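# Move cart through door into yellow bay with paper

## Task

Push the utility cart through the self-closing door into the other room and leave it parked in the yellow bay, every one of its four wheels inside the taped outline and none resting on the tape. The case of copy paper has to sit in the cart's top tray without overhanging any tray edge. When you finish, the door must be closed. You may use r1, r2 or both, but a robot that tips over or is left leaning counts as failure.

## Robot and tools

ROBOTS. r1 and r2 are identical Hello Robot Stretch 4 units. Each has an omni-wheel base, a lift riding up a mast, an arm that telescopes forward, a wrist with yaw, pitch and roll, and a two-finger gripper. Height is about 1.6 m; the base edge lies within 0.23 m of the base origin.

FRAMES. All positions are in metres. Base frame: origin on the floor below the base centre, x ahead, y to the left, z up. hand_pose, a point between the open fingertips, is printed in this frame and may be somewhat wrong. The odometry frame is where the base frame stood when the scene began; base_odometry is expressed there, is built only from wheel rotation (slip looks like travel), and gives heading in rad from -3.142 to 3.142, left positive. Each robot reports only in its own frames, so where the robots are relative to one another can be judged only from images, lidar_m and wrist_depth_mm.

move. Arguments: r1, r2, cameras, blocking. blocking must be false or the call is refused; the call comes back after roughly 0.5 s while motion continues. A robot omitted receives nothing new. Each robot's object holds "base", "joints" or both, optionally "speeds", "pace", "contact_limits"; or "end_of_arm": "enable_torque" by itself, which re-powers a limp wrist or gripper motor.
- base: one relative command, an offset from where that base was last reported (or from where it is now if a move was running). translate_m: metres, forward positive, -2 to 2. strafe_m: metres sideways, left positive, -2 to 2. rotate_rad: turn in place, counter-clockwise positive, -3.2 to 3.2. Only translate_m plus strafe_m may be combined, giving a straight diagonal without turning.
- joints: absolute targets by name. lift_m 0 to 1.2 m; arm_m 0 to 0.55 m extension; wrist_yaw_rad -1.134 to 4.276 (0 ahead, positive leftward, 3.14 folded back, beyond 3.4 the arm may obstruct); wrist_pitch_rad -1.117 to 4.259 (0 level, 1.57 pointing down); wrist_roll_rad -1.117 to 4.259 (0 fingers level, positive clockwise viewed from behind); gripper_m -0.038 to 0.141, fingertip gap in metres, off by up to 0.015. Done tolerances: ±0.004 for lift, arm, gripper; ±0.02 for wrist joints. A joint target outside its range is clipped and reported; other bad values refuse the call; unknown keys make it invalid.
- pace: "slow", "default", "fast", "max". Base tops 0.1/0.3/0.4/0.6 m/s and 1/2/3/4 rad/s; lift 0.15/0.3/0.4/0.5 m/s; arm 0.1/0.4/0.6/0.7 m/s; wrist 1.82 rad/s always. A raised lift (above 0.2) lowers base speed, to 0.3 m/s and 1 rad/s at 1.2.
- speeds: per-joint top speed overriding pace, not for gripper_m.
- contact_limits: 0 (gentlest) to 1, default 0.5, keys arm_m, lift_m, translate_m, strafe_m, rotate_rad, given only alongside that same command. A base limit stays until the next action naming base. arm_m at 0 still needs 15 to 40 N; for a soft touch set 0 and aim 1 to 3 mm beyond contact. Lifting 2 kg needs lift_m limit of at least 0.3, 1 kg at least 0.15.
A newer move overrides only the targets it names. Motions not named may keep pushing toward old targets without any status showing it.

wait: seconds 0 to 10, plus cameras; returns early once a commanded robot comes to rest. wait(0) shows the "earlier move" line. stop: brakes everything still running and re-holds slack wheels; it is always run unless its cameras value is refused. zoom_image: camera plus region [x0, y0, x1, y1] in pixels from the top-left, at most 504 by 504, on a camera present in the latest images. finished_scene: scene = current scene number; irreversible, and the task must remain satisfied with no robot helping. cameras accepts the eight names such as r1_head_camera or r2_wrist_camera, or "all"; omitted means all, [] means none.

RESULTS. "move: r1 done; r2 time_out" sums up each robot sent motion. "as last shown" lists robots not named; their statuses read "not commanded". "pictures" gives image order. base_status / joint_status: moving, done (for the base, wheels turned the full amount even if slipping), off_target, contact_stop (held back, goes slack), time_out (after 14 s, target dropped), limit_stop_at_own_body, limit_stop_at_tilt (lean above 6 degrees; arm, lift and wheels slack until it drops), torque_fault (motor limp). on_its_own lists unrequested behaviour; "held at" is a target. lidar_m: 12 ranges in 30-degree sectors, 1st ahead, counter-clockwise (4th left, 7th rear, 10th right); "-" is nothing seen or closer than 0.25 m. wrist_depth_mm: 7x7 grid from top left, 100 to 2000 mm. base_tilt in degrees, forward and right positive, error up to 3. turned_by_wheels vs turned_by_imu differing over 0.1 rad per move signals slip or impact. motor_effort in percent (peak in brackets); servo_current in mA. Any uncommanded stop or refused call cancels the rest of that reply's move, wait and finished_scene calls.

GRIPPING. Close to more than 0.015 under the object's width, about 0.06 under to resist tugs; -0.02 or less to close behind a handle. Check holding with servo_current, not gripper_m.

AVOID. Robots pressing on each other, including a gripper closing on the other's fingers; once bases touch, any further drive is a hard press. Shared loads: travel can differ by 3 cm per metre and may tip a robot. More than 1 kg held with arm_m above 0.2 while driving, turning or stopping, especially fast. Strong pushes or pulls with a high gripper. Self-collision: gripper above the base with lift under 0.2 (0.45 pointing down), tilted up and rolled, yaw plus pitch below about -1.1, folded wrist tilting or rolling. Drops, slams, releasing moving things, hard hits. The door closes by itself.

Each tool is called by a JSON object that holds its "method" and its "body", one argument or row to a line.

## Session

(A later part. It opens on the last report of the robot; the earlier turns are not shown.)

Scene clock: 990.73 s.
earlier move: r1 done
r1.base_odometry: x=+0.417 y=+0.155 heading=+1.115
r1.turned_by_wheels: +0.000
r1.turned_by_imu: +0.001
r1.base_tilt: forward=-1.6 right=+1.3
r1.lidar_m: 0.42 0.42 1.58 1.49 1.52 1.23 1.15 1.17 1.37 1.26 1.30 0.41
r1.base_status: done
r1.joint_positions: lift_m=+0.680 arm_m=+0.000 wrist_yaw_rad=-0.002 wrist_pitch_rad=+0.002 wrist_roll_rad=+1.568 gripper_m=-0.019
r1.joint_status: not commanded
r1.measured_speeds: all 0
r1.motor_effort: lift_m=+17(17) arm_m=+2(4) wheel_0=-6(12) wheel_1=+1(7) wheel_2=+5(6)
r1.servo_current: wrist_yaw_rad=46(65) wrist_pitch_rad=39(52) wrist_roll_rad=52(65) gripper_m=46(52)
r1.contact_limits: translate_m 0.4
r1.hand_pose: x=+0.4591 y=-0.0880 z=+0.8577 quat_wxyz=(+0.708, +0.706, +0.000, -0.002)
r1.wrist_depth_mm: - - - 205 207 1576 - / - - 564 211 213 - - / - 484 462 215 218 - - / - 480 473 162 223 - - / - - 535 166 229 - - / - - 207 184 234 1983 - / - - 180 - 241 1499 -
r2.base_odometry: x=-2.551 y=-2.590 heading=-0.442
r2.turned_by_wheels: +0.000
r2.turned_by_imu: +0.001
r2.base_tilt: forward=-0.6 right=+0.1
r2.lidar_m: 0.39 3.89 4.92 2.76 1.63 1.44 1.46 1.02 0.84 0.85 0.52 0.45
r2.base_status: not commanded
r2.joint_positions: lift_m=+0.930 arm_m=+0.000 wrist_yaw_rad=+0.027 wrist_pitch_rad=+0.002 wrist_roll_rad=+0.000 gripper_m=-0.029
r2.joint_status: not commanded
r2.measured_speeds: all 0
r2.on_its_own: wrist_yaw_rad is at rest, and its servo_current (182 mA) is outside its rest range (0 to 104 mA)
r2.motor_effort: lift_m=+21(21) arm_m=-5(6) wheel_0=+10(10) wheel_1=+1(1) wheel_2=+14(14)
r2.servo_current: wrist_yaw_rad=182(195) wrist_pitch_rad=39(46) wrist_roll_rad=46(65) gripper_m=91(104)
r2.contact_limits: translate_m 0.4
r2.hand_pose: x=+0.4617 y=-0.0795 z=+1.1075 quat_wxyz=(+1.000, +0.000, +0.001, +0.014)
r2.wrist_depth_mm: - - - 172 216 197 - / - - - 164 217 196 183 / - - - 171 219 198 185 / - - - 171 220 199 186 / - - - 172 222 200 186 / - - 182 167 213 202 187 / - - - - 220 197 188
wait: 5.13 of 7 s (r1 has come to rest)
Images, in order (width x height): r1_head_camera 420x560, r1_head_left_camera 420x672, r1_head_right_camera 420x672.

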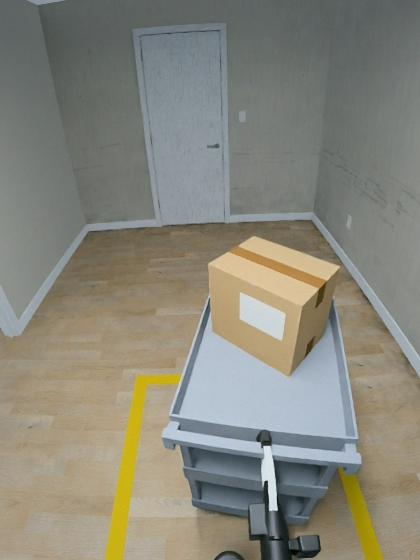

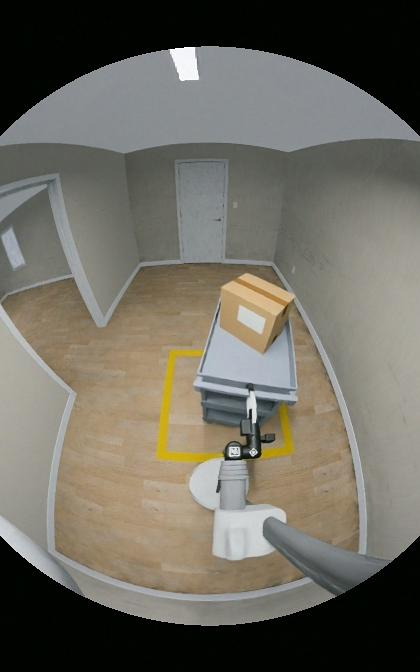

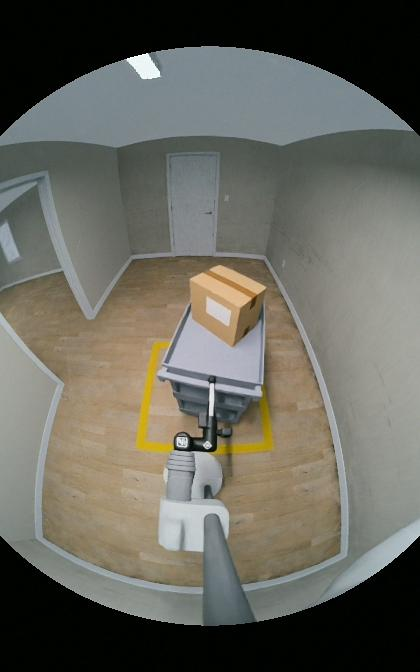

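{"method": "move", "body": {
  "blocking": false,
  "r1": {"base":{"strafe_m":0.02,"translate_m":-0.09},"pace":"slow","contact_limits":{"translate_m":0.4}},
  "cameras": []
}}

{"method": "wait", "body": {
  "seconds": 4,
  "cameras": []
}}

{"method": "move", "body": {
  "blocking": false,
  "r1": {"joints":{"gripper_m":0.13}},
  "r2": {"base":{"translate_m":0.35},"pace":"slow"},
  "cameras": []
}}

{"method": "wait", "body": {
  "seconds": 3,
  "cameras": ["r1_head_camera","r1_head_right_camera","r2_head_camera","r2_head_left_camera","r2_head_right_camera"]
}}

Scene clock: 997.53 s.
move: r1 moving
r1.base_odometry: x=+0.409 y=+0.145 heading=+1.115
r1.turned_by_wheels: +0.000
r1.turned_by_imu: +0.000
r1.base_tilt: forward=-1.6 right=+1.3
r1.lidar_m: 0.42 0.45 1.58 1.48 1.55 1.20 1.14 1.17 1.35 1.27 1.31 0.40
r1.base_status: translate_m moving; strafe_m moving
r1.joint_positions: lift_m=+0.680 arm_m=+0.000 wrist_yaw_rad=-0.001 wrist_pitch_rad=+0.002 wrist_roll_rad=+1.568 gripper_m=-0.019
r1.joint_status: not commanded
r1.measured_speeds: translate_m=-0.049 strafe_m=+0.011 rotate_rad=+0.002 lift_m=+0.000 arm_m=+0.000 wrist_yaw_rad=+0.002 wrist_pitch_rad=+0.000 wrist_roll_rad=+0.000
r1.motor_effort: lift_m=+17(17) arm_m=+0(0) wheel_0=-6(10) wheel_1=-6(6) wheel_2=+8(10)
r1.servo_current: wrist_yaw_rad=46(65) wrist_pitch_rad=52(52) wrist_roll_rad=39(59) gripper_m=46(52)
r1.contact_limits: translate_m 0.4
r1.hand_pose: x=+0.4592 y=-0.0877 z=+0.8577 quat_wxyz=(+0.708, +0.706, +0.000, -0.001)
r1.wrist_depth_mm: - - - 204 206 1576 - / - - 564 - 211 - - / - 484 459 214 217 - - / - 480 477 162 222 - - / - - 539 166 229 - - / - - 206 185 232 1756 - / - - 181 157 242 1499 -
r2.base_odometry: x=-2.551 y=-2.590 heading=-0.442
r2.turned_by_wheels: +0.000
r2.turned_by_imu: +0.000
r2.base_tilt: forward=-0.7 right=+0.0
r2.lidar_m: 0.38 3.92 4.94 2.77 1.67 1.45 1.44 1.00 0.87 0.86 0.53 0.44
r2.base_status: not commanded
r2.joint_positions: lift_m=+0.930 arm_m=+0.000 wrist_yaw_rad=+0.027 wrist_pitch_rad=+0.002 wrist_roll_rad=+0.000 gripper_m=-0.029
r2.joint_status: not commanded
r2.measured_speeds: all 0
r2.motor_effort: lift_m=+21(21) arm_m=-5(6) wheel_0=+10(10) wheel_1=+1(1) wheel_2=+14(14)
r2.servo_current: wrist_yaw_rad=169(189) wrist_pitch_rad=39(46) wrist_roll_rad=52(59) gripper_m=98(98)
r2.contact_limits: translate_m 0.4
r2.hand_pose: x=+0.4617 y=-0.0795 z=+1.1075 quat_wxyz=(+1.000, +0.000, +0.001, +0.014)
r2.wrist_depth_mm: - - - 172 216 197 - / - - - 164 216 196 183 / - - - 171 219 198 185 / - - - 171 220 199 186 / - - - 171 221 201 186 / - - 181 167 213 202 187 / - - - - 221 196 188

Scene clock: 999.20 s.
earlier move: r1 done
r1.base_odometry: x=+0.360 y=+0.083 heading=+1.115
r1.turned_by_wheels: +0.000
r1.turned_by_imu: +0.000
r1.base_tilt: forward=-1.6 right=+1.3
r1.lidar_m: 0.38 0.46 1.54 1.47 1.49 1.11 1.04 1.07 1.39 1.31 1.34 0.42
r1.base_status: done
r1.joint_positions: lift_m=+0.680 arm_m=+0.000 wrist_yaw_rad=+0.001 wrist_pitch_rad=+0.002 wrist_roll_rad=+1.568 gripper_m=-0.019
r1.joint_status: not commanded
r1.measured_speeds: all 0
r1.motor_effort: lift_m=+17(17) arm_m=-1(1) wheel_0=-1(10) wheel_1=-4(6) wheel_2=+4(11)
r1.servo_current: wrist_yaw_rad=46(65) wrist_pitch_rad=33(52) wrist_roll_rad=65(65) gripper_m=46(52)
r1.contact_limits: translate_m 0.4
r1.hand_pose: x=+0.4594 y=-0.0871 z=+0.8577 quat_wxyz=(+0.708, +0.706, +0.001, +0.000)
r1.wrist_depth_mm: - - - 204 207 1537 - / - - 569 210 211 - - / - 480 462 213 217 - - / - 477 473 162 222 - - / - - 535 166 229 - - / - - 585 185 234 1983 - / - - 180 - 241 580 -
r2.base_odometry: x=-2.551 y=-2.590 heading=-0.442
r2.turned_by_wheels: +0.000
r2.turned_by_imu: +0.000
r2.base_tilt: forward=-0.6 right=+0.0
r2.lidar_m: 0.40 3.91 4.95 2.77 1.66 1.45 1.45 0.99 0.85 0.85 0.51 0.44
r2.base_status: not commanded
r2.joint_positions: lift_m=+0.930 arm_m=+0.000 wrist_yaw_rad=+0.027 wrist_pitch_rad=+0.002 wrist_roll_rad=+0.000 gripper_m=-0.029
r2.joint_status: not commanded
r2.measured_speeds: all 0
r2.on_its_own: wrist_yaw_rad is at rest, and its servo_current (182 mA) is outside its rest range (0 to 104 mA)
r2.motor_effort: lift_m=+21(21) arm_m=-6(6) wheel_0=+10(10) wheel_1=+0(1) wheel_2=+14(14)
r2.servo_current: wrist_yaw_rad=182(189) wrist_pitch_rad=39(52) wrist_roll_rad=39(59) gripper_m=91(104)
r2.contact_limits: translate_m 0.4
r2.hand_pose: x=+0.4617 y=-0.0795 z=+1.1075 quat_wxyz=(+1.000, +0.000, +0.001, +0.014)
r2.wrist_depth_mm: - - - 172 216 198 - / - - - 164 216 196 183 / - - - 171 218 198 185 / - - - 171 220 200 186 / - - - 171 222 200 186 / - - 182 167 213 202 187 / - - - - 221 196 188
wait: 1.67 of 4 s (r1 has come to rest)

Scene clock: 999.70 s.
move: r1 moving; r2 moving
r1.base_odometry: x=+0.360 y=+0.083 heading=+1.115
r1.turned_by_wheels: +0.000
r1.turned_by_imu: +0.000
r1.base_tilt: forward=-1.6 right=+1.2
r1.lidar_m: 0.40 0.43 1.55 1.46 1.52 1.14 1.05 1.07 1.36 1.30 1.34 0.43
r1.base_status: not commanded
r1.joint_positions: lift_m=+0.680 arm_m=+0.000 wrist_yaw_rad=+0.001 wrist_pitch_rad=+0.002 wrist_roll_rad=+1.568 gripper_m=+0.005
r1.joint_status: gripper_m moving
r1.measured_speeds: all 0
r1.motor_effort: lift_m=+17(17) arm_m=-1(1) wheel_0=-1(1) wheel_1=-3(4) wheel_2=+3(4)
r1.servo_current: wrist_yaw_rad=59(59) wrist_pitch_rad=39(46) wrist_roll_rad=52(65) gripper_m=85(85)
r1.contact_limits: translate_m 0.4
r1.hand_pose: x=+0.4594 y=-0.0871 z=+0.8577 quat_wxyz=(+0.708, +0.706, +0.001, +0.000)
r1.wrist_depth_mm: - - - 206 210 1576 - / - - 580 213 214 - - / - 488 466 217 220 - - / - 484 473 164 225 - - / - - 544 169 231 - - / - - 591 186 236 1921 - / - - 182 147 174 1576 -
r2.base_odometry: x=-2.540 y=-2.595 heading=-0.440
r2.turned_by_wheels: +0.001
r2.turned_by_imu: +0.002
r2.base_tilt: forward=-0.6 right=+0.0
r2.lidar_m: 0.40 3.88 4.93 2.81 1.67 1.44 1.46 0.99 0.86 0.82 0.51 0.46
r2.base_status: translate_m moving
r2.joint_positions: lift_m=+0.930 arm_m=+0.000 wrist_yaw_rad=+0.027 wrist_pitch_rad=+0.002 wrist_roll_rad=+0.000 gripper_m=-0.029
r2.joint_status: not commanded
r2.measured_speeds: translate_m=+0.048 strafe_m=+0.000 rotate_rad=+0.000 lift_m=+0.000 arm_m=+0.000 wrist_yaw_rad=+0.000 wrist_pitch_rad=+0.000 wrist_roll_rad=+0.000
r2.motor_effort: lift_m=+21(21) arm_m=-5(5) wheel_0=+12(18) wheel_1=+6(7) wheel_2=+1(12)
r2.servo_current: wrist_yaw_rad=176(182) wrist_pitch_rad=39(46) wrist_roll_rad=46(52) gripper_m=104(104)
r2.hand_pose: x=+0.4617 y=-0.0795 z=+1.1075 quat_wxyz=(+1.000, +0.000, +0.001, +0.014)
r2.wrist_depth_mm: - - - 163 216 198 - / - - - 164 216 196 183 / - - - 169 218 198 185 / - - - 169 220 199 186 / - - - 166 221 201 187 / - - 182 167 214 202 187 / - - - - 221 196 189

Scene clock: 1001.50 s.
earlier move: r1 done; r2 moving
r1.base_odometry: x=+0.360 y=+0.083 heading=+1.115
r1.turned_by_wheels: +0.000
r1.turned_by_imu: +0.000
r1.base_tilt: forward=-1.6 right=+1.2
r1.lidar_m: 0.42 0.47 1.56 1.47 1.53 1.13 1.05 1.10 1.39 1.26 1.34 0.42
r1.base_status: not commanded
r1.joint_positions: lift_m=+0.680 arm_m=+0.000 wrist_yaw_rad=+0.001 wrist_pitch_rad=+0.002 wrist_roll_rad=+1.568 gripper_m=+0.130
r1.joint_status: all done
r1.measured_speeds: all 0
r1.motor_effort: lift_m=+17(17) arm_m=-2(2) wheel_0=-1(1) wheel_1=-3(4) wheel_2=+3(4)
r1.servo_current: wrist_yaw_rad=52(72) wrist_pitch_rad=39(52) wrist_roll_rad=46(65) gripper_m=39(104)
r1.contact_limits: translate_m 0.4
r1.hand_pose: x=+0.4594 y=-0.0871 z=+0.8577 quat_wxyz=(+0.708, +0.706, +0.001, +0.000)
r1.wrist_depth_mm: - - - 208 212 1618 - / - - 580 215 216 - - / - 496 466 220 223 - - / - 480 477 226 229 - - / - - 544 173 236 - - / - - 597 185 239 - - / - - 181 154 179 1576 -
r2.base_odometry: x=-2.389 y=-2.667 heading=-0.443
r2.turned_by_wheels: -0.003
r2.turned_by_imu: -0.005
r2.base_tilt: forward=-0.7 right=+0.1
r2.lidar_m: 0.41 3.73 4.87 3.12 1.85 1.59 1.61 1.06 0.91 0.68 0.45 0.40
r2.base_status: translate_m moving
r2.joint_positions: lift_m=+0.930 arm_m=+0.000 wrist_yaw_rad=-0.016 wrist_pitch_rad=+0.002 wrist_roll_rad=+0.000 gripper_m=-0.029
r2.joint_status: not commanded
r2.measured_speeds: translate_m=+0.099 strafe_m=-0.001 rotate_rad=-0.003 lift_m=+0.000 arm_m=+0.000 wrist_yaw_rad=-0.023 wrist_pitch_rad=+0.000 wrist_roll_rad=+0.000
r2.motor_effort: lift_m=+21(21) arm_m=-5(6) wheel_0=-11(18) wheel_1=+2(7) wheel_2=-15(16)
r2.servo_current: wrist_yaw_rad=91(189) wrist_pitch_rad=39(46) wrist_roll_rad=52(65) gripper_m=91(104)
r2.hand_pose: x=+0.4579 y=-0.0921 z=+1.1075 quat_wxyz=(+1.000, +0.000, +0.001, -0.008)
r2.wrist_depth_mm: - - - 160 218 201 - / - - - 258 218 200 185 / - - - 164 221 201 186 / - - - 164 220 202 187 / - - - 166 224 204 186 / - - - 167 177 198 189 / - - 144 - 224 202 189
wait: 1.80 of 3 s (r1 has come to rest)
Images, in order (width x height): r1_head_camera 420x560, r1_head_right_camera 420x672, r2_head_camera 420x560, r2_head_left_camera 420x672, r2_head_right_camera 420x672.

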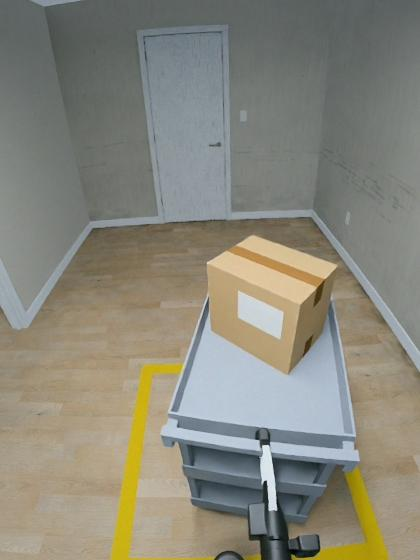

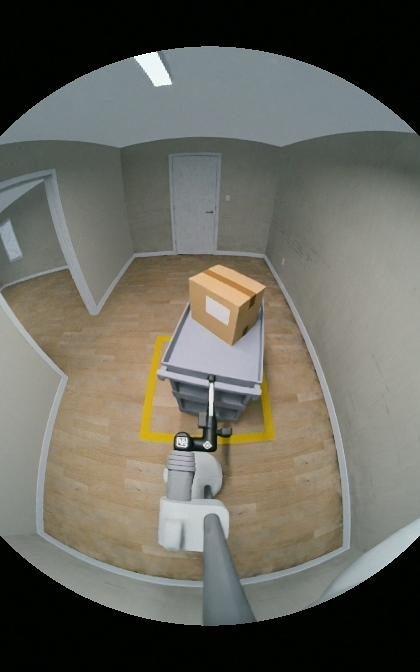

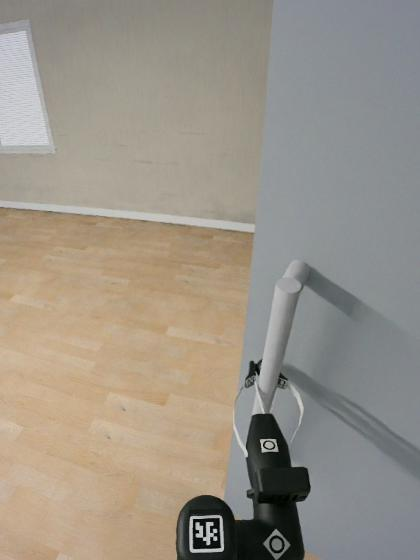

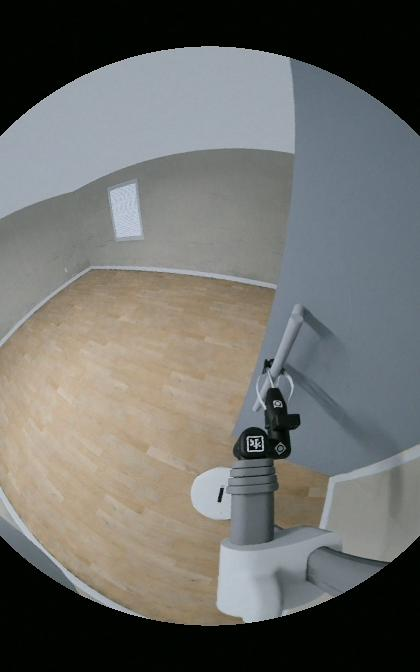

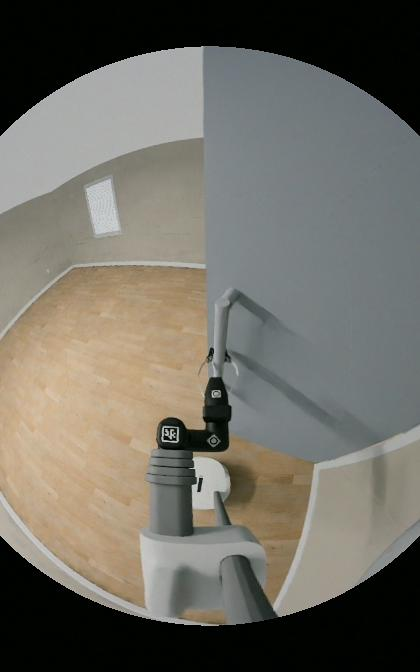

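{"method": "move", "body": {
  "blocking": false,
  "r1": {"base":{"translate_m":-0.5}},
  "cameras": []
}}

{"method": "wait", "body": {
  "seconds": 4,
  "cameras": ["r1_head_camera","r1_head_left_camera","r2_head_camera","r2_head_right_camera"]
}}

{"method": "zoom_image", "body": {
  "camera": "r1_head_camera",
  "region": [90, 180, 400, 490]
}}

Scene clock: 1007.57 s.
earlier move: r2 done
move: r1 moving
r1.base_odometry: x=+0.346 y=+0.055 heading=+1.115
r1.turned_by_wheels: +0.000
r1.turned_by_imu: -0.001
r1.base_tilt: forward=-1.6 right=+1.3
r1.lidar_m: 0.43 0.48 1.56 1.45 1.50 1.09 1.02 1.05 1.40 1.30 1.33 0.44
r1.base_status: translate_m moving
r1.joint_positions: lift_m=+0.680 arm_m=+0.000 wrist_yaw_rad=+0.001 wrist_pitch_rad=+0.002 wrist_roll_rad=+1.568 gripper_m=+0.130
r1.joint_status: not commanded
r1.measured_speeds: translate_m=-0.123 strafe_m=+0.000 rotate_rad=-0.001 lift_m=+0.000 arm_m=+0.000 wrist_yaw_rad=+0.000 wrist_pitch_rad=+0.000 wrist_roll_rad=+0.000
r1.motor_effort: lift_m=+17(17) arm_m=+0(4) wheel_0=-6(7) wheel_1=-7(7) wheel_2=+7(9)
r1.servo_current: wrist_yaw_rad=65(65) wrist_pitch_rad=46(46) wrist_roll_rad=39(52) gripper_m=33(46)
r1.hand_pose: x=+0.4594 y=-0.0871 z=+0.8578 quat_wxyz=(+0.708, +0.706, +0.001, +0.000)
r1.wrist_depth_mm: - - - 237 240 1708 - / - - - 244 246 - - / - - 517 249 252 - - / - 521 496 254 259 - - / - - 569 203 264 - - / - 211 621 206 193 196 - / - - - 140 278 1808 -
r2.base_odometry: x=-2.235 y=-2.740 heading=-0.444
r2.turned_by_wheels: +0.000
r2.turned_by_imu: -0.137
r2.base_tilt: forward=-0.6 right=+0.2
r2.lidar_m: 0.45 3.24 4.95 4.61 2.29 1.85 1.80 1.17 0.92 0.58 0.47 0.40
r2.base_status: done
r2.joint_positions: lift_m=+0.930 arm_m=+0.000 wrist_yaw_rad=-0.019 wrist_pitch_rad=+0.002 wrist_roll_rad=+0.000 gripper_m=-0.029
r2.joint_status: not commanded
r2.measured_speeds: all 0
r2.motor_effort: lift_m=+21(21) arm_m=+4(4) wheel_0=-15(15) wheel_1=+0(0) wheel_2=-11(12)
r2.servo_current: wrist_yaw_rad=111(130) wrist_pitch_rad=39(46) wrist_roll_rad=52(52) gripper_m=78(85)
r2.hand_pose: x=+0.4575 y=-0.0930 z=+1.1075 quat_wxyz=(+1.000, +0.000, +0.001, -0.010)
r2.wrist_depth_mm: - - - 160 216 195 178 / - - - 161 214 195 179 / - - - 163 216 198 180 / - - - 164 217 198 181 / - - - 166 223 200 182 / - - - 167 177 193 183 / - - 144 - 226 197 184

Scene clock: 1010.23 s.
earlier move: r1 done
r1.base_odometry: x=+0.140 y=-0.366 heading=+1.115
r1.turned_by_wheels: +0.000
r1.turned_by_imu: +0.000
r1.base_tilt: forward=-1.6 right=+1.3
r1.lidar_m: 0.88 2.73 1.52 1.43 0.87 0.58 0.55 0.58 0.79 1.32 1.34 0.89
r1.base_status: done
r1.joint_positions: lift_m=+0.680 arm_m=+0.000 wrist_yaw_rad=+0.001 wrist_pitch_rad=+0.002 wrist_roll_rad=+1.568 gripper_m=+0.130
r1.joint_status: not commanded
r1.measured_speeds: all 0
r1.motor_effort: lift_m=+17(17) arm_m=+4(4) wheel_0=-3(8) wheel_1=-2(8) wheel_2=+0(10)
r1.servo_current: wrist_yaw_rad=46(65) wrist_pitch_rad=46(52) wrist_roll_rad=52(65) gripper_m=52(52)
r1.hand_pose: x=+0.4594 y=-0.0871 z=+0.8578 quat_wxyz=(+0.708, +0.706, +0.001, +0.000)
r1.wrist_depth_mm: - - - - - 1708 1281 / - - - - - 1708 1205 / - - - 976 - 715 - / - - 1008 960 - 741 - / - - - 1078 - 759 - / - 211 - - - 199 1308 / - - - 149 - 1756 1182
r2.base_odometry: x=-2.235 y=-2.740 heading=-0.444
r2.turned_by_wheels: +0.000
r2.turned_by_imu: +0.000
r2.base_tilt: forward=-0.7 right=+0.1
r2.lidar_m: 0.41 3.21 4.97 4.62 2.30 1.83 1.81 1.16 0.94 0.62 0.45 0.40
r2.base_status: done
r2.joint_positions: lift_m=+0.930 arm_m=+0.000 wrist_yaw_rad=-0.019 wrist_pitch_rad=+0.002 wrist_roll_rad=+0.000 gripper_m=-0.029
r2.joint_status: not commanded
r2.measured_speeds: all 0
r2.on_its_own: wrist_yaw_rad is at rest, and its servo_current (111 mA) is outside its rest range (0 to 104 mA)
r2.motor_effort: lift_m=+21(21) arm_m=+4(4) wheel_0=-15(15) wheel_1=+0(0) wheel_2=-11(12)
r2.servo_current: wrist_yaw_rad=111(130) wrist_pitch_rad=39(46) wrist_roll_rad=46(65) gripper_m=78(91)
r2.hand_pose: x=+0.4575 y=-0.0930 z=+1.1075 quat_wxyz=(+1.000, +0.000, +0.001, -0.010)
r2.wrist_depth_mm: - - - 160 216 195 178 / - - - 161 215 195 179 / - - - 163 216 198 181 / - - - 164 217 198 182 / - - - 166 224 200 183 / - - - 167 177 193 184 / - - 144 - 225 197 -
wait: 2.67 of 4 s (r1 has come to rest)
Images, in order (width x height): r1_head_camera 420x560, r1_head_left_camera 420x672, r2_head_camera 420x560, r2_head_right_camera 420x672.

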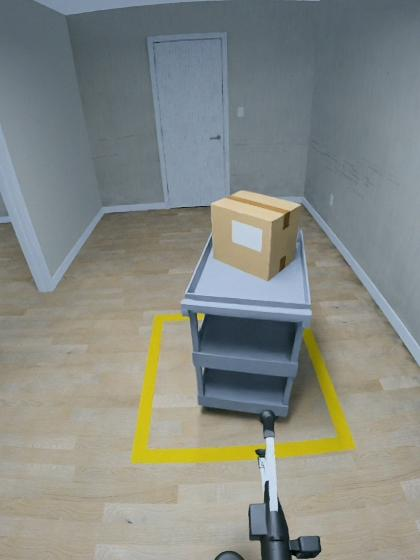

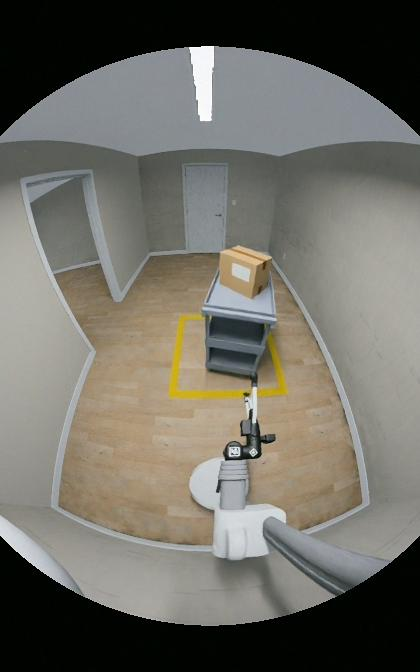

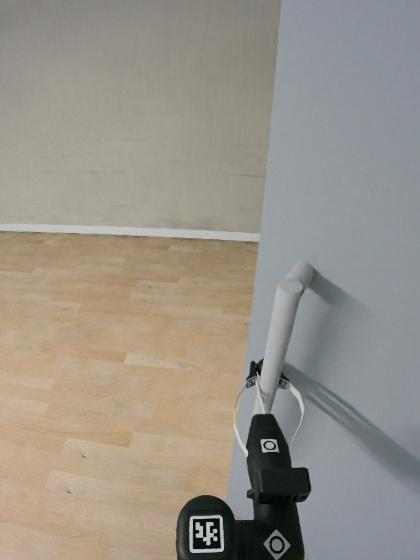

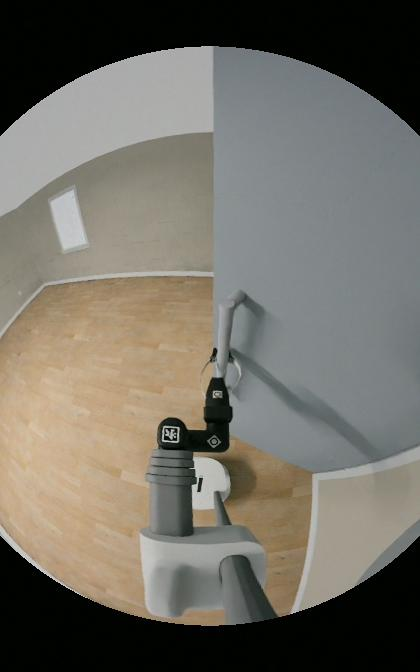

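Scaled by 1.626 (camera's finer frame: 600x800).

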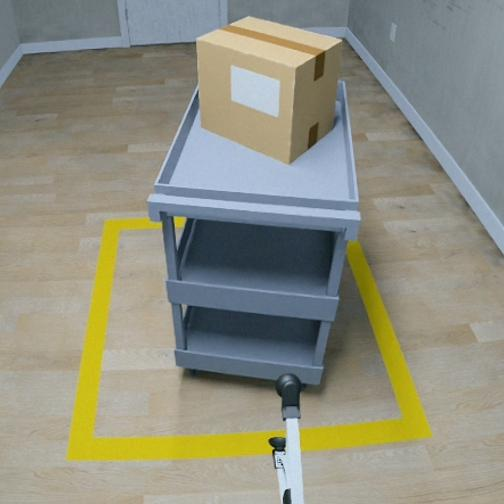

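{"method": "move", "body": {
  "blocking": false,
  "r1": {"base":{"strafe_m":0.55}},
  "r2": {"base":{"translate_m":0.3,"strafe_m":-0.12},"pace":"slow"},
  "cameras": []
}}

{"method": "wait", "body": {
  "seconds": 3,
  "cameras": []
}}

{"method": "wait", "body": {
  "seconds": 4,
  "cameras": ["r1_head_camera","r1_head_left_camera","r2_head_camera","r2_head_left_camera","r2_head_right_camera"]
}}

{"method": "zoom_image", "body": {
  "camera": "r1_head_camera",
  "region": [120, 180, 420, 480]
}}

Scene clock: 1022.53 s.
move: r1 moving; r2 moving
r1.base_odometry: x=+0.107 y=-0.350 heading=+1.115
r1.turned_by_wheels: +0.000
r1.turned_by_imu: +0.000
r1.base_tilt: forward=-1.6 right=+1.3
r1.lidar_m: 0.88 2.69 1.47 1.40 0.87 0.60 0.57 0.58 0.80 1.34 1.39 0.90
r1.base_status: strafe_m moving
r1.joint_positions: lift_m=+0.680 arm_m=+0.000 wrist_yaw_rad=+0.001 wrist_pitch_rad=+0.002 wrist_roll_rad=+1.568 gripper_m=+0.130
r1.joint_status: not commanded
r1.measured_speeds: translate_m=+0.001 strafe_m=+0.141 rotate_rad=-0.007 lift_m=+0.000 arm_m=+0.000 wrist_yaw_rad=+0.000 wrist_pitch_rad=+0.000 wrist_roll_rad=+0.000
r1.motor_effort: lift_m=+17(17) arm_m=+4(4) wheel_0=-11(11) wheel_1=+7(9) wheel_2=+0(1)
r1.servo_current: wrist_yaw_rad=52(72) wrist_pitch_rad=46(52) wrist_roll_rad=59(65) gripper_m=46(46)
r1.hand_pose: x=+0.4594 y=-0.0871 z=+0.8578 quat_wxyz=(+0.708, +0.706, +0.001, +0.000)
r1.wrist_depth_mm: - - - - - 1708 1255 / - - - - - 1708 1182 / - - - 1025 - 715 - / - - 1025 946 - 741 - / - - - 1078 - 759 - / - 211 - - - 199 1336 / - - - 149 - 1808 1255
r2.base_odometry: x=-2.226 y=-2.750 heading=-0.446
r2.turned_by_wheels: -0.002
r2.turned_by_imu: -0.002
r2.base_tilt: forward=-0.8 right=+0.1
r2.lidar_m: 0.41 3.21 4.87 4.64 2.30 1.86 1.83 1.17 0.93 0.60 0.46 0.38
r2.base_status: translate_m moving; strafe_m moving
r2.joint_positions: lift_m=+0.930 arm_m=+0.000 wrist_yaw_rad=-0.019 wrist_pitch_rad=+0.002 wrist_roll_rad=+0.000 gripper_m=-0.029
r2.joint_status: not commanded
r2.measured_speeds: translate_m=+0.048 strafe_m=-0.020 rotate_rad=-0.002 lift_m=+0.000 arm_m=+0.000 wrist_yaw_rad=+0.000 wrist_pitch_rad=+0.000 wrist_roll_rad=+0.000
r2.motor_effort: lift_m=+21(21) arm_m=+4(4) wheel_0=-12(12) wheel_1=+1(2) wheel_2=-17(18)
r2.servo_current: wrist_yaw_rad=104(117) wrist_pitch_rad=39(46) wrist_roll_rad=52(52) gripper_m=72(85)
r2.hand_pose: x=+0.4575 y=-0.0930 z=+1.1075 quat_wxyz=(+1.000, +0.000, +0.001, -0.010)
r2.wrist_depth_mm: - - - 160 216 195 177 / - - - 161 216 195 179 / - - - 163 216 197 180 / - - - 164 218 198 181 / - - - 166 223 198 181 / - - - 167 176 193 183 / - - 145 - 225 193 183

Scene clock: 1025.20 s.
earlier move: r1 done; r2 moving
r1.base_odometry: x=-0.354 y=-0.123 heading=+1.115
r1.turned_by_wheels: +0.000
r1.turned_by_imu: +0.003
r1.base_tilt: forward=-1.6 right=+1.2
r1.lidar_m: 4.10 1.37 0.96 0.89 0.90 0.62 0.59 0.62 0.83 1.87 1.93 1.00
r1.base_status: done
r1.joint_positions: lift_m=+0.680 arm_m=+0.000 wrist_yaw_rad=+0.001 wrist_pitch_rad=+0.002 wrist_roll_rad=+1.568 gripper_m=+0.130
r1.joint_status: not commanded
r1.measured_speeds: all 0
r1.motor_effort: lift_m=+17(17) arm_m=+4(4) wheel_0=-1(11) wheel_1=+1(12) wheel_2=+1(2)
r1.servo_current: wrist_yaw_rad=52(78) wrist_pitch_rad=39(52) wrist_roll_rad=46(65) gripper_m=46(52)
r1.hand_pose: x=+0.4594 y=-0.0871 z=+0.8578 quat_wxyz=(+0.708, +0.706, +0.001, +0.000)
r1.wrist_depth_mm: - - 1078 1025 - 778 - / - - - - - 1618 1205 / - - - - - 1708 1205 / - - - - - 1756 1255 / - - - - - 1756 1229 / - 211 - - - 200 1229 / - - - 149 - 1708 1229
r2.base_odometry: x=-2.052 y=-2.939 heading=-0.446
r2.turned_by_wheels: +0.000
r2.turned_by_imu: -0.134
r2.base_tilt: forward=-0.7 right=+0.1
r2.lidar_m: 0.40 2.77 3.78 5.00 3.00 2.20 2.10 1.15 0.80 0.48 0.42 0.40
r2.base_status: translate_m moving; strafe_m moving
r2.joint_positions: lift_m=+0.930 arm_m=+0.000 wrist_yaw_rad=-0.019 wrist_pitch_rad=+0.002 wrist_roll_rad=+0.000 gripper_m=-0.029
r2.joint_status: not commanded
r2.measured_speeds: translate_m=+0.096 strafe_m=-0.038 rotate_rad=-0.005 lift_m=+0.000 arm_m=+0.000 wrist_yaw_rad=+0.000 wrist_pitch_rad=+0.000 wrist_roll_rad=+0.000
r2.motor_effort: lift_m=+21(21) arm_m=+4(4) wheel_0=-7(15) wheel_1=+1(5) wheel_2=-19(23)
r2.servo_current: wrist_yaw_rad=117(124) wrist_pitch_rad=39(46) wrist_roll_rad=46(59) gripper_m=78(85)
r2.hand_pose: x=+0.4575 y=-0.0930 z=+1.1075 quat_wxyz=(+1.000, +0.000, +0.001, -0.010)
r2.wrist_depth_mm: - - - 158 213 183 - / - - - 159 213 185 165 / - - - 160 211 190 166 / - - - 163 213 188 167 / - - - 163 220 189 168 / - - - 165 176 180 168 / - - 147 - 222 190 -
wait: 2.67 of 3 s (r1 has come to rest)

Scene clock: 1026.47 s.
earlier move: r2 done
r1.base_odometry: x=-0.354 y=-0.123 heading=+1.115
r1.turned_by_wheels: +0.000
r1.turned_by_imu: +0.000
r1.base_tilt: forward=-1.6 right=+1.3
r1.lidar_m: 4.10 1.37 0.96 0.89 0.91 0.62 0.58 0.61 0.79 1.86 1.93 1.01
r1.base_status: done
r1.joint_positions: lift_m=+0.680 arm_m=+0.000 wrist_yaw_rad=+0.001 wrist_pitch_rad=+0.002 wrist_roll_rad=+1.568 gripper_m=+0.130
r1.joint_status: not commanded
r1.measured_speeds: all 0
r1.motor_effort: lift_m=+17(17) arm_m=+4(4) wheel_0=-2(11) wheel_1=+1(12) wheel_2=+1(2)
r1.servo_current: wrist_yaw_rad=39(78) wrist_pitch_rad=39(52) wrist_roll_rad=46(65) gripper_m=39(52)
r1.hand_pose: x=+0.4594 y=-0.0871 z=+0.8578 quat_wxyz=(+0.708, +0.706, +0.001, +0.000)
r1.wrist_depth_mm: - - 1078 1042 - 768 - / - - - - - 1661 1229 / - - - - - 1756 1229 / - - - - - 1708 1229 / - - - - - 1756 1255 / - 211 - - - 199 1255 / - - - 149 - 1808 1229
r2.base_odometry: x=-2.016 y=-2.978 heading=-0.446
r2.turned_by_wheels: +0.000
r2.turned_by_imu: -0.037
r2.base_tilt: forward=-0.7 right=+0.1
r2.lidar_m: 0.42 2.71 3.57 5.05 3.18 2.25 2.17 1.15 0.77 0.47 0.40 0.39
r2.base_status: done
r2.joint_positions: lift_m=+0.930 arm_m=+0.000 wrist_yaw_rad=-0.020 wrist_pitch_rad=+0.002 wrist_roll_rad=+0.000 gripper_m=-0.029
r2.joint_status: not commanded
r2.measured_speeds: all 0
r2.on_its_own: wrist_yaw_rad is at rest, and its servo_current (111 mA) is outside its rest range (0 to 104 mA)
r2.motor_effort: lift_m=+21(21) arm_m=+4(5) wheel_0=-14(17) wheel_1=+1(5) wheel_2=-13(23)
r2.servo_current: wrist_yaw_rad=111(130) wrist_pitch_rad=46(52) wrist_roll_rad=39(65) gripper_m=85(85)
r2.hand_pose: x=+0.4575 y=-0.0930 z=+1.1075 quat_wxyz=(+1.000, +0.000, +0.001, -0.010)
r2.wrist_depth_mm: - - - 160 209 183 - / - - - 161 216 184 - / - - - 163 218 190 165 / - - - 164 214 188 166 / - - - 166 221 188 170 / - - - 168 174 180 167 / - - - - 224 195 -
wait: 1.27 of 4 s (r2 has come to rest)
Images, in order (width x height): r1_head_camera 420x560, r1_head_left_camera 420x672, r2_head_camera 420x560, r2_head_left_camera 420x672, r2_head_right_camera 420x672.

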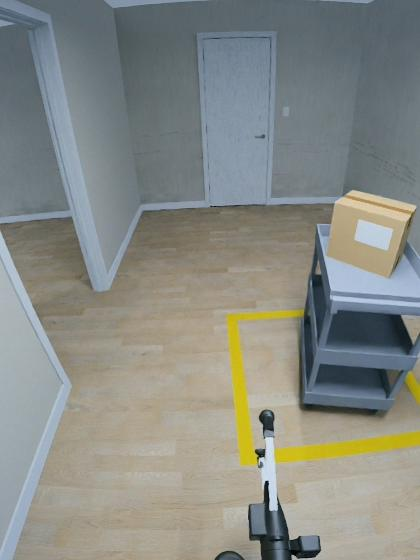

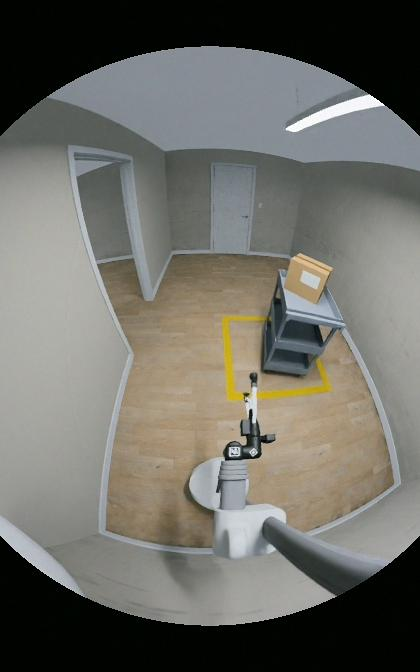

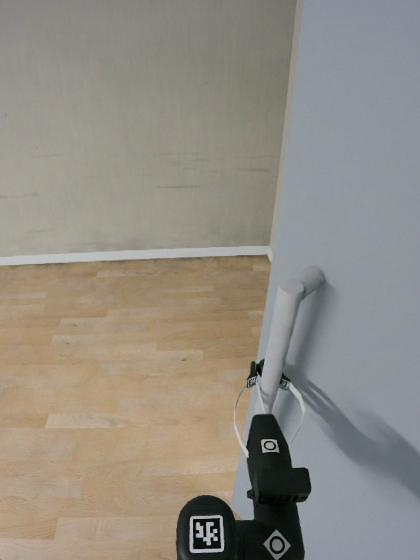

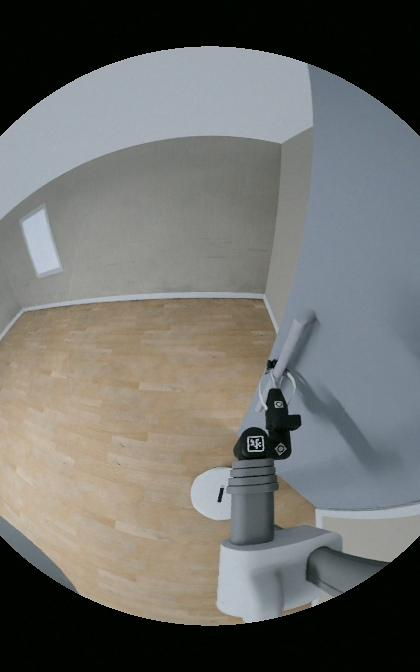

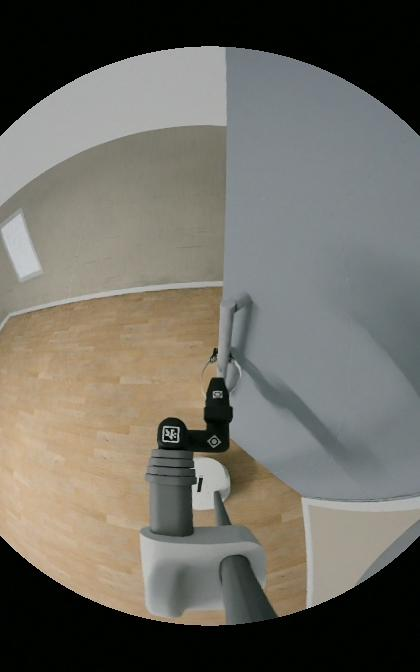

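Scaled by 1.680 (camera's finer frame: 600x800).

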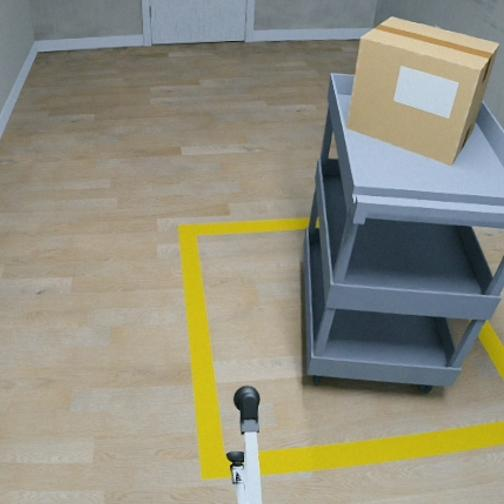

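{"method": "move", "body": {
  "blocking": false,
  "r1": {"base":{"translate_m":0.6,"strafe_m":0.1}},
  "r2": {"base":{"translate_m":0.26,"strafe_m":-0.12},"pace":"slow"},
  "cameras": []
}}

{"method": "wait", "body": {
  "seconds": 3,
  "cameras": []
}}

{"method": "wait", "body": {
  "seconds": 4,
  "cameras": ["r1_head_camera","r1_head_right_camera","r1_head_left_camera","r2_head_camera","r2_head_right_camera"]
}}

{"method": "zoom_image", "body": {
  "camera": "r1_head_right_camera",
  "region": [180, 280, 380, 480]
}}

Scene clock: 1034.00 s.
move: r1 moving; r2 moving
r1.base_odometry: x=-0.345 y=-0.093 heading=+1.115
r1.turned_by_wheels: +0.000
r1.turned_by_imu: +0.000
r1.base_tilt: forward=-1.6 right=+1.3
r1.lidar_m: 4.05 1.39 0.96 0.89 0.92 0.66 0.62 0.65 0.88 1.87 1.93 0.98
r1.base_status: translate_m moving; strafe_m moving
r1.joint_positions: lift_m=+0.680 arm_m=+0.000 wrist_yaw_rad=+0.001 wrist_pitch_rad=+0.002 wrist_roll_rad=+1.568 gripper_m=+0.130
r1.joint_status: not commanded
r1.measured_speeds: translate_m=+0.122 strafe_m=+0.021 rotate_rad=-0.005 lift_m=+0.000 arm_m=+0.000 wrist_yaw_rad=+0.000 wrist_pitch_rad=+0.000 wrist_roll_rad=+0.000
r1.motor_effort: lift_m=+17(17) arm_m=+4(4) wheel_0=+7(7) wheel_1=+7(7) wheel_2=-8(8)
r1.servo_current: wrist_yaw_rad=52(59) wrist_pitch_rad=52(52) wrist_roll_rad=46(52) gripper_m=39(46)
r1.hand_pose: x=+0.4594 y=-0.0871 z=+0.8578 quat_wxyz=(+0.708, +0.706, +0.001, +0.000)
r1.wrist_depth_mm: - - 1060 991 - 750 - / - - - - - 1618 1205 / - - - - - 1756 1182 / - - - - - 1756 1229 / - - - - - 1756 1255 / - 211 - - - 199 1281 / - - - 149 - 1808 1255
r2.base_odometry: x=-2.008 y=-2.988 heading=-0.447
r2.turned_by_wheels: -0.002
r2.turned_by_imu: -0.008
r2.base_tilt: forward=-0.7 right=+0.1
r2.lidar_m: 0.41 2.67 3.56 5.04 3.26 2.31 2.17 1.14 0.78 0.45 0.40 0.39
r2.base_status: translate_m moving; strafe_m moving
r2.joint_positions: lift_m=+0.930 arm_m=+0.000 wrist_yaw_rad=-0.020 wrist_pitch_rad=+0.002 wrist_roll_rad=+0.000 gripper_m=-0.029
r2.joint_status: not commanded
r2.measured_speeds: translate_m=+0.049 strafe_m=-0.023 rotate_rad=+0.000 lift_m=+0.000 arm_m=+0.000 wrist_yaw_rad=+0.000 wrist_pitch_rad=+0.000 wrist_roll_rad=+0.000
r2.motor_effort: lift_m=+21(21) arm_m=+4(4) wheel_0=-5(12) wheel_1=+2(3) wheel_2=-19(20)
r2.servo_current: wrist_yaw_rad=111(117) wrist_pitch_rad=46(46) wrist_roll_rad=52(59) gripper_m=78(85)
r2.hand_pose: x=+0.4575 y=-0.0930 z=+1.1075 quat_wxyz=(+1.000, +0.000, +0.001, -0.010)
r2.wrist_depth_mm: - - - 159 213 182 - / - - - 160 216 183 - / - - - 162 217 190 164 / - - - 164 213 187 165 / - - - 166 213 187 167 / - - - 167 175 180 167 / - - 145 - 217 194 -

Scene clock: 1037.00 s.
earlier move: r1 done; r2 moving
r1.base_odometry: x=-0.180 y=+0.459 heading=+1.115
r1.turned_by_wheels: +0.000
r1.turned_by_imu: +0.001
r1.base_tilt: forward=-1.6 right=+1.3
r1.lidar_m: 3.50 1.54 0.89 0.81 0.85 1.15 1.18 1.23 1.64 1.94 0.58 0.73
r1.base_status: done
r1.joint_positions: lift_m=+0.680 arm_m=+0.000 wrist_yaw_rad=+0.001 wrist_pitch_rad=+0.002 wrist_roll_rad=+1.568 gripper_m=+0.130
r1.joint_status: not commanded
r1.measured_speeds: all 0
r1.motor_effort: lift_m=+16(17) arm_m=+4(4) wheel_0=+2(8) wheel_1=+1(10) wheel_2=+2(10)
r1.servo_current: wrist_yaw_rad=46(65) wrist_pitch_rad=46(52) wrist_roll_rad=52(78) gripper_m=39(52)
r1.hand_pose: x=+0.4594 y=-0.0871 z=+0.8578 quat_wxyz=(+0.708, +0.706, +0.001, +0.000)
r1.wrist_depth_mm: - - - - - 1661 1205 / - - - - - 1756 1229 / - - - - - 1756 1205 / - - - - - 1756 1229 / - - - - - 1756 1229 / - 211 - - - 200 1281 / - - - 149 - 1863 1229
r2.base_odometry: x=-1.836 y=-3.196 heading=-0.447
r2.turned_by_wheels: +0.000
r2.turned_by_imu: -0.277
r2.base_tilt: forward=-0.6 right=+0.1
r2.lidar_m: 0.40 2.32 2.64 4.20 5.29 2.94 2.43 1.19 0.58 0.40 0.36 0.37
r2.base_status: translate_m moving; strafe_m moving
r2.joint_positions: lift_m=+0.930 arm_m=+0.000 wrist_yaw_rad=-0.020 wrist_pitch_rad=+0.002 wrist_roll_rad=+0.000 gripper_m=-0.029
r2.joint_status: not commanded
r2.measured_speeds: translate_m=+0.028 strafe_m=-0.010 rotate_rad=+0.003 lift_m=+0.000 arm_m=+0.000 wrist_yaw_rad=+0.000 wrist_pitch_rad=+0.000 wrist_roll_rad=+0.000
r2.motor_effort: lift_m=+21(21) arm_m=+1(5) wheel_0=-15(18) wheel_1=+3(5) wheel_2=-8(24)
r2.servo_current: wrist_yaw_rad=111(130) wrist_pitch_rad=39(46) wrist_roll_rad=46(59) gripper_m=85(85)
r2.hand_pose: x=+0.4575 y=-0.0932 z=+1.1075 quat_wxyz=(+1.000, +0.000, +0.001, -0.010)
r2.wrist_depth_mm: - - - 156 213 177 - / - - - 157 211 179 158 / - - - 157 217 184 - / - - - 159 220 180 - / - - - 160 222 181 - / - - - 166 176 172 - / - - 145 - 224 177 -
wait: 3.00 s; no rest

Scene clock: 1037.57 s.
earlier move: r2 done
r1.base_odometry: x=-0.180 y=+0.459 heading=+1.115
r1.turned_by_wheels: +0.000
r1.turned_by_imu: +0.000
r1.base_tilt: forward=-1.6 right=+1.3
r1.lidar_m: 3.49 1.53 0.89 0.82 0.85 1.16 1.18 1.22 1.65 1.94 0.60 0.73
r1.base_status: done
r1.joint_positions: lift_m=+0.680 arm_m=+0.000 wrist_yaw_rad=+0.001 wrist_pitch_rad=+0.002 wrist_roll_rad=+1.568 gripper_m=+0.130
r1.joint_status: not commanded
r1.measured_speeds: all 0
r1.motor_effort: lift_m=+17(17) arm_m=+4(4) wheel_0=+2(8) wheel_1=+1(10) wheel_2=+2(10)
r1.servo_current: wrist_yaw_rad=52(65) wrist_pitch_rad=33(52) wrist_roll_rad=52(78) gripper_m=46(52)
r1.hand_pose: x=+0.4594 y=-0.0871 z=+0.8578 quat_wxyz=(+0.708, +0.706, +0.001, +0.000)
r1.wrist_depth_mm: - - - - - 1756 1205 / - - - - - 1756 1229 / - - - - - 1808 1229 / - - - - - 1808 1205 / - - - - - 1808 1205 / - 211 - - - 200 1308 / - - - 149 - 1756 1255
r2.base_odometry: x=-1.834 y=-3.199 heading=-0.448
r2.turned_by_wheels: +0.000
r2.turned_by_imu: +0.000
r2.base_tilt: forward=-0.6 right=+0.1
r2.lidar_m: 0.41 2.31 2.62 4.22 5.30 2.93 2.43 1.21 0.57 0.39 0.36 0.37
r2.base_status: done
r2.joint_positions: lift_m=+0.930 arm_m=+0.000 wrist_yaw_rad=-0.020 wrist_pitch_rad=+0.002 wrist_roll_rad=+0.000 gripper_m=-0.029
r2.joint_status: not commanded
r2.measured_speeds: all 0
r2.on_its_own: wrist_yaw_rad is at rest, and its servo_current (111 mA) is outside its rest range (0 to 104 mA)
r2.motor_effort: lift_m=+21(21) arm_m=-4(5) wheel_0=-15(19) wheel_1=+1(5) wheel_2=-10(24)
r2.servo_current: wrist_yaw_rad=111(130) wrist_pitch_rad=39(46) wrist_roll_rad=78(78) gripper_m=78(85)
r2.hand_pose: x=+0.4575 y=-0.0932 z=+1.1075 quat_wxyz=(+1.000, +0.000, +0.001, -0.010)
r2.wrist_depth_mm: - - - 156 216 177 - / - - - 157 211 179 158 / - - - 158 219 186 - / - - - 159 221 181 - / - - - 160 223 183 - / - - - 167 174 172 - / - - - - 224 190 -
wait: 0.57 of 4 s (r2 has come to rest)
pictures: r1_head_camera, r1_head_left_camera, r1_head_right_camera, r2_head_camera, r2_head_right_camera
Images, in order (width x height): r1_head_camera 420x560, r1_head_left_camera 420x672, r1_head_right_camera 420x672, r2_head_camera 420x560, r2_head_right_camera 420x672.

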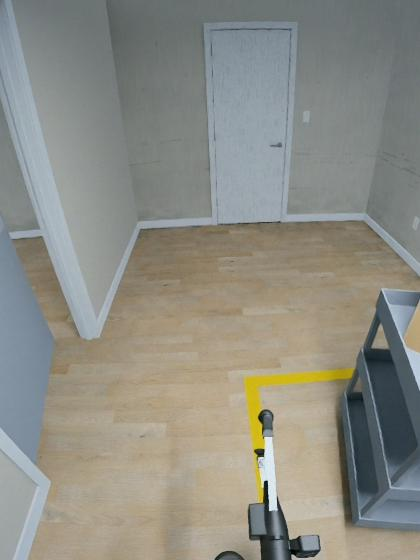

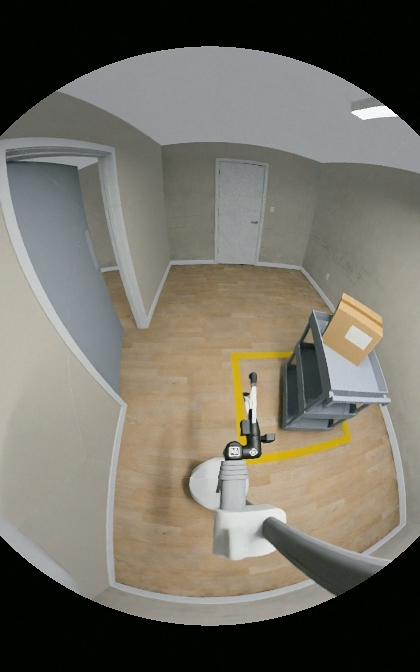

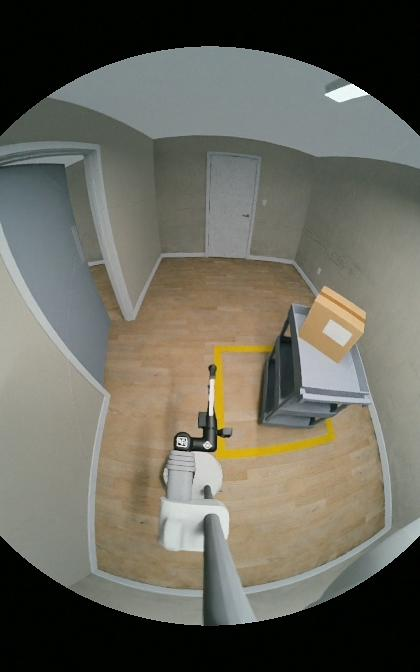

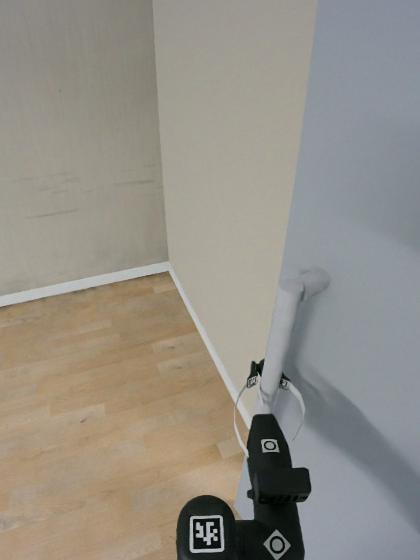

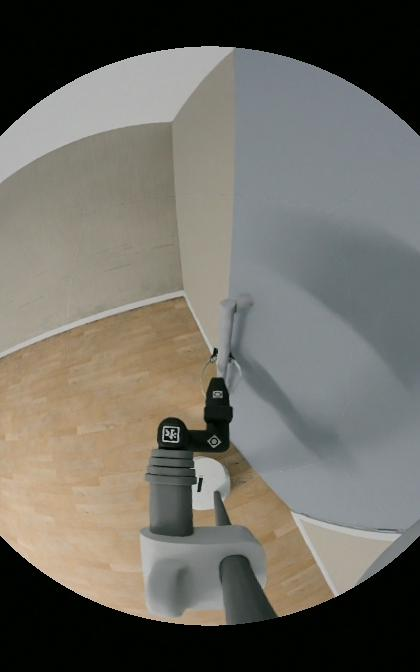

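Scaled by 2.520 (camera's finer frame: 600x960).

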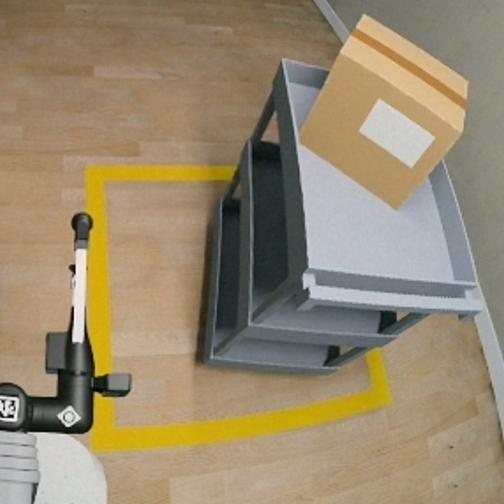

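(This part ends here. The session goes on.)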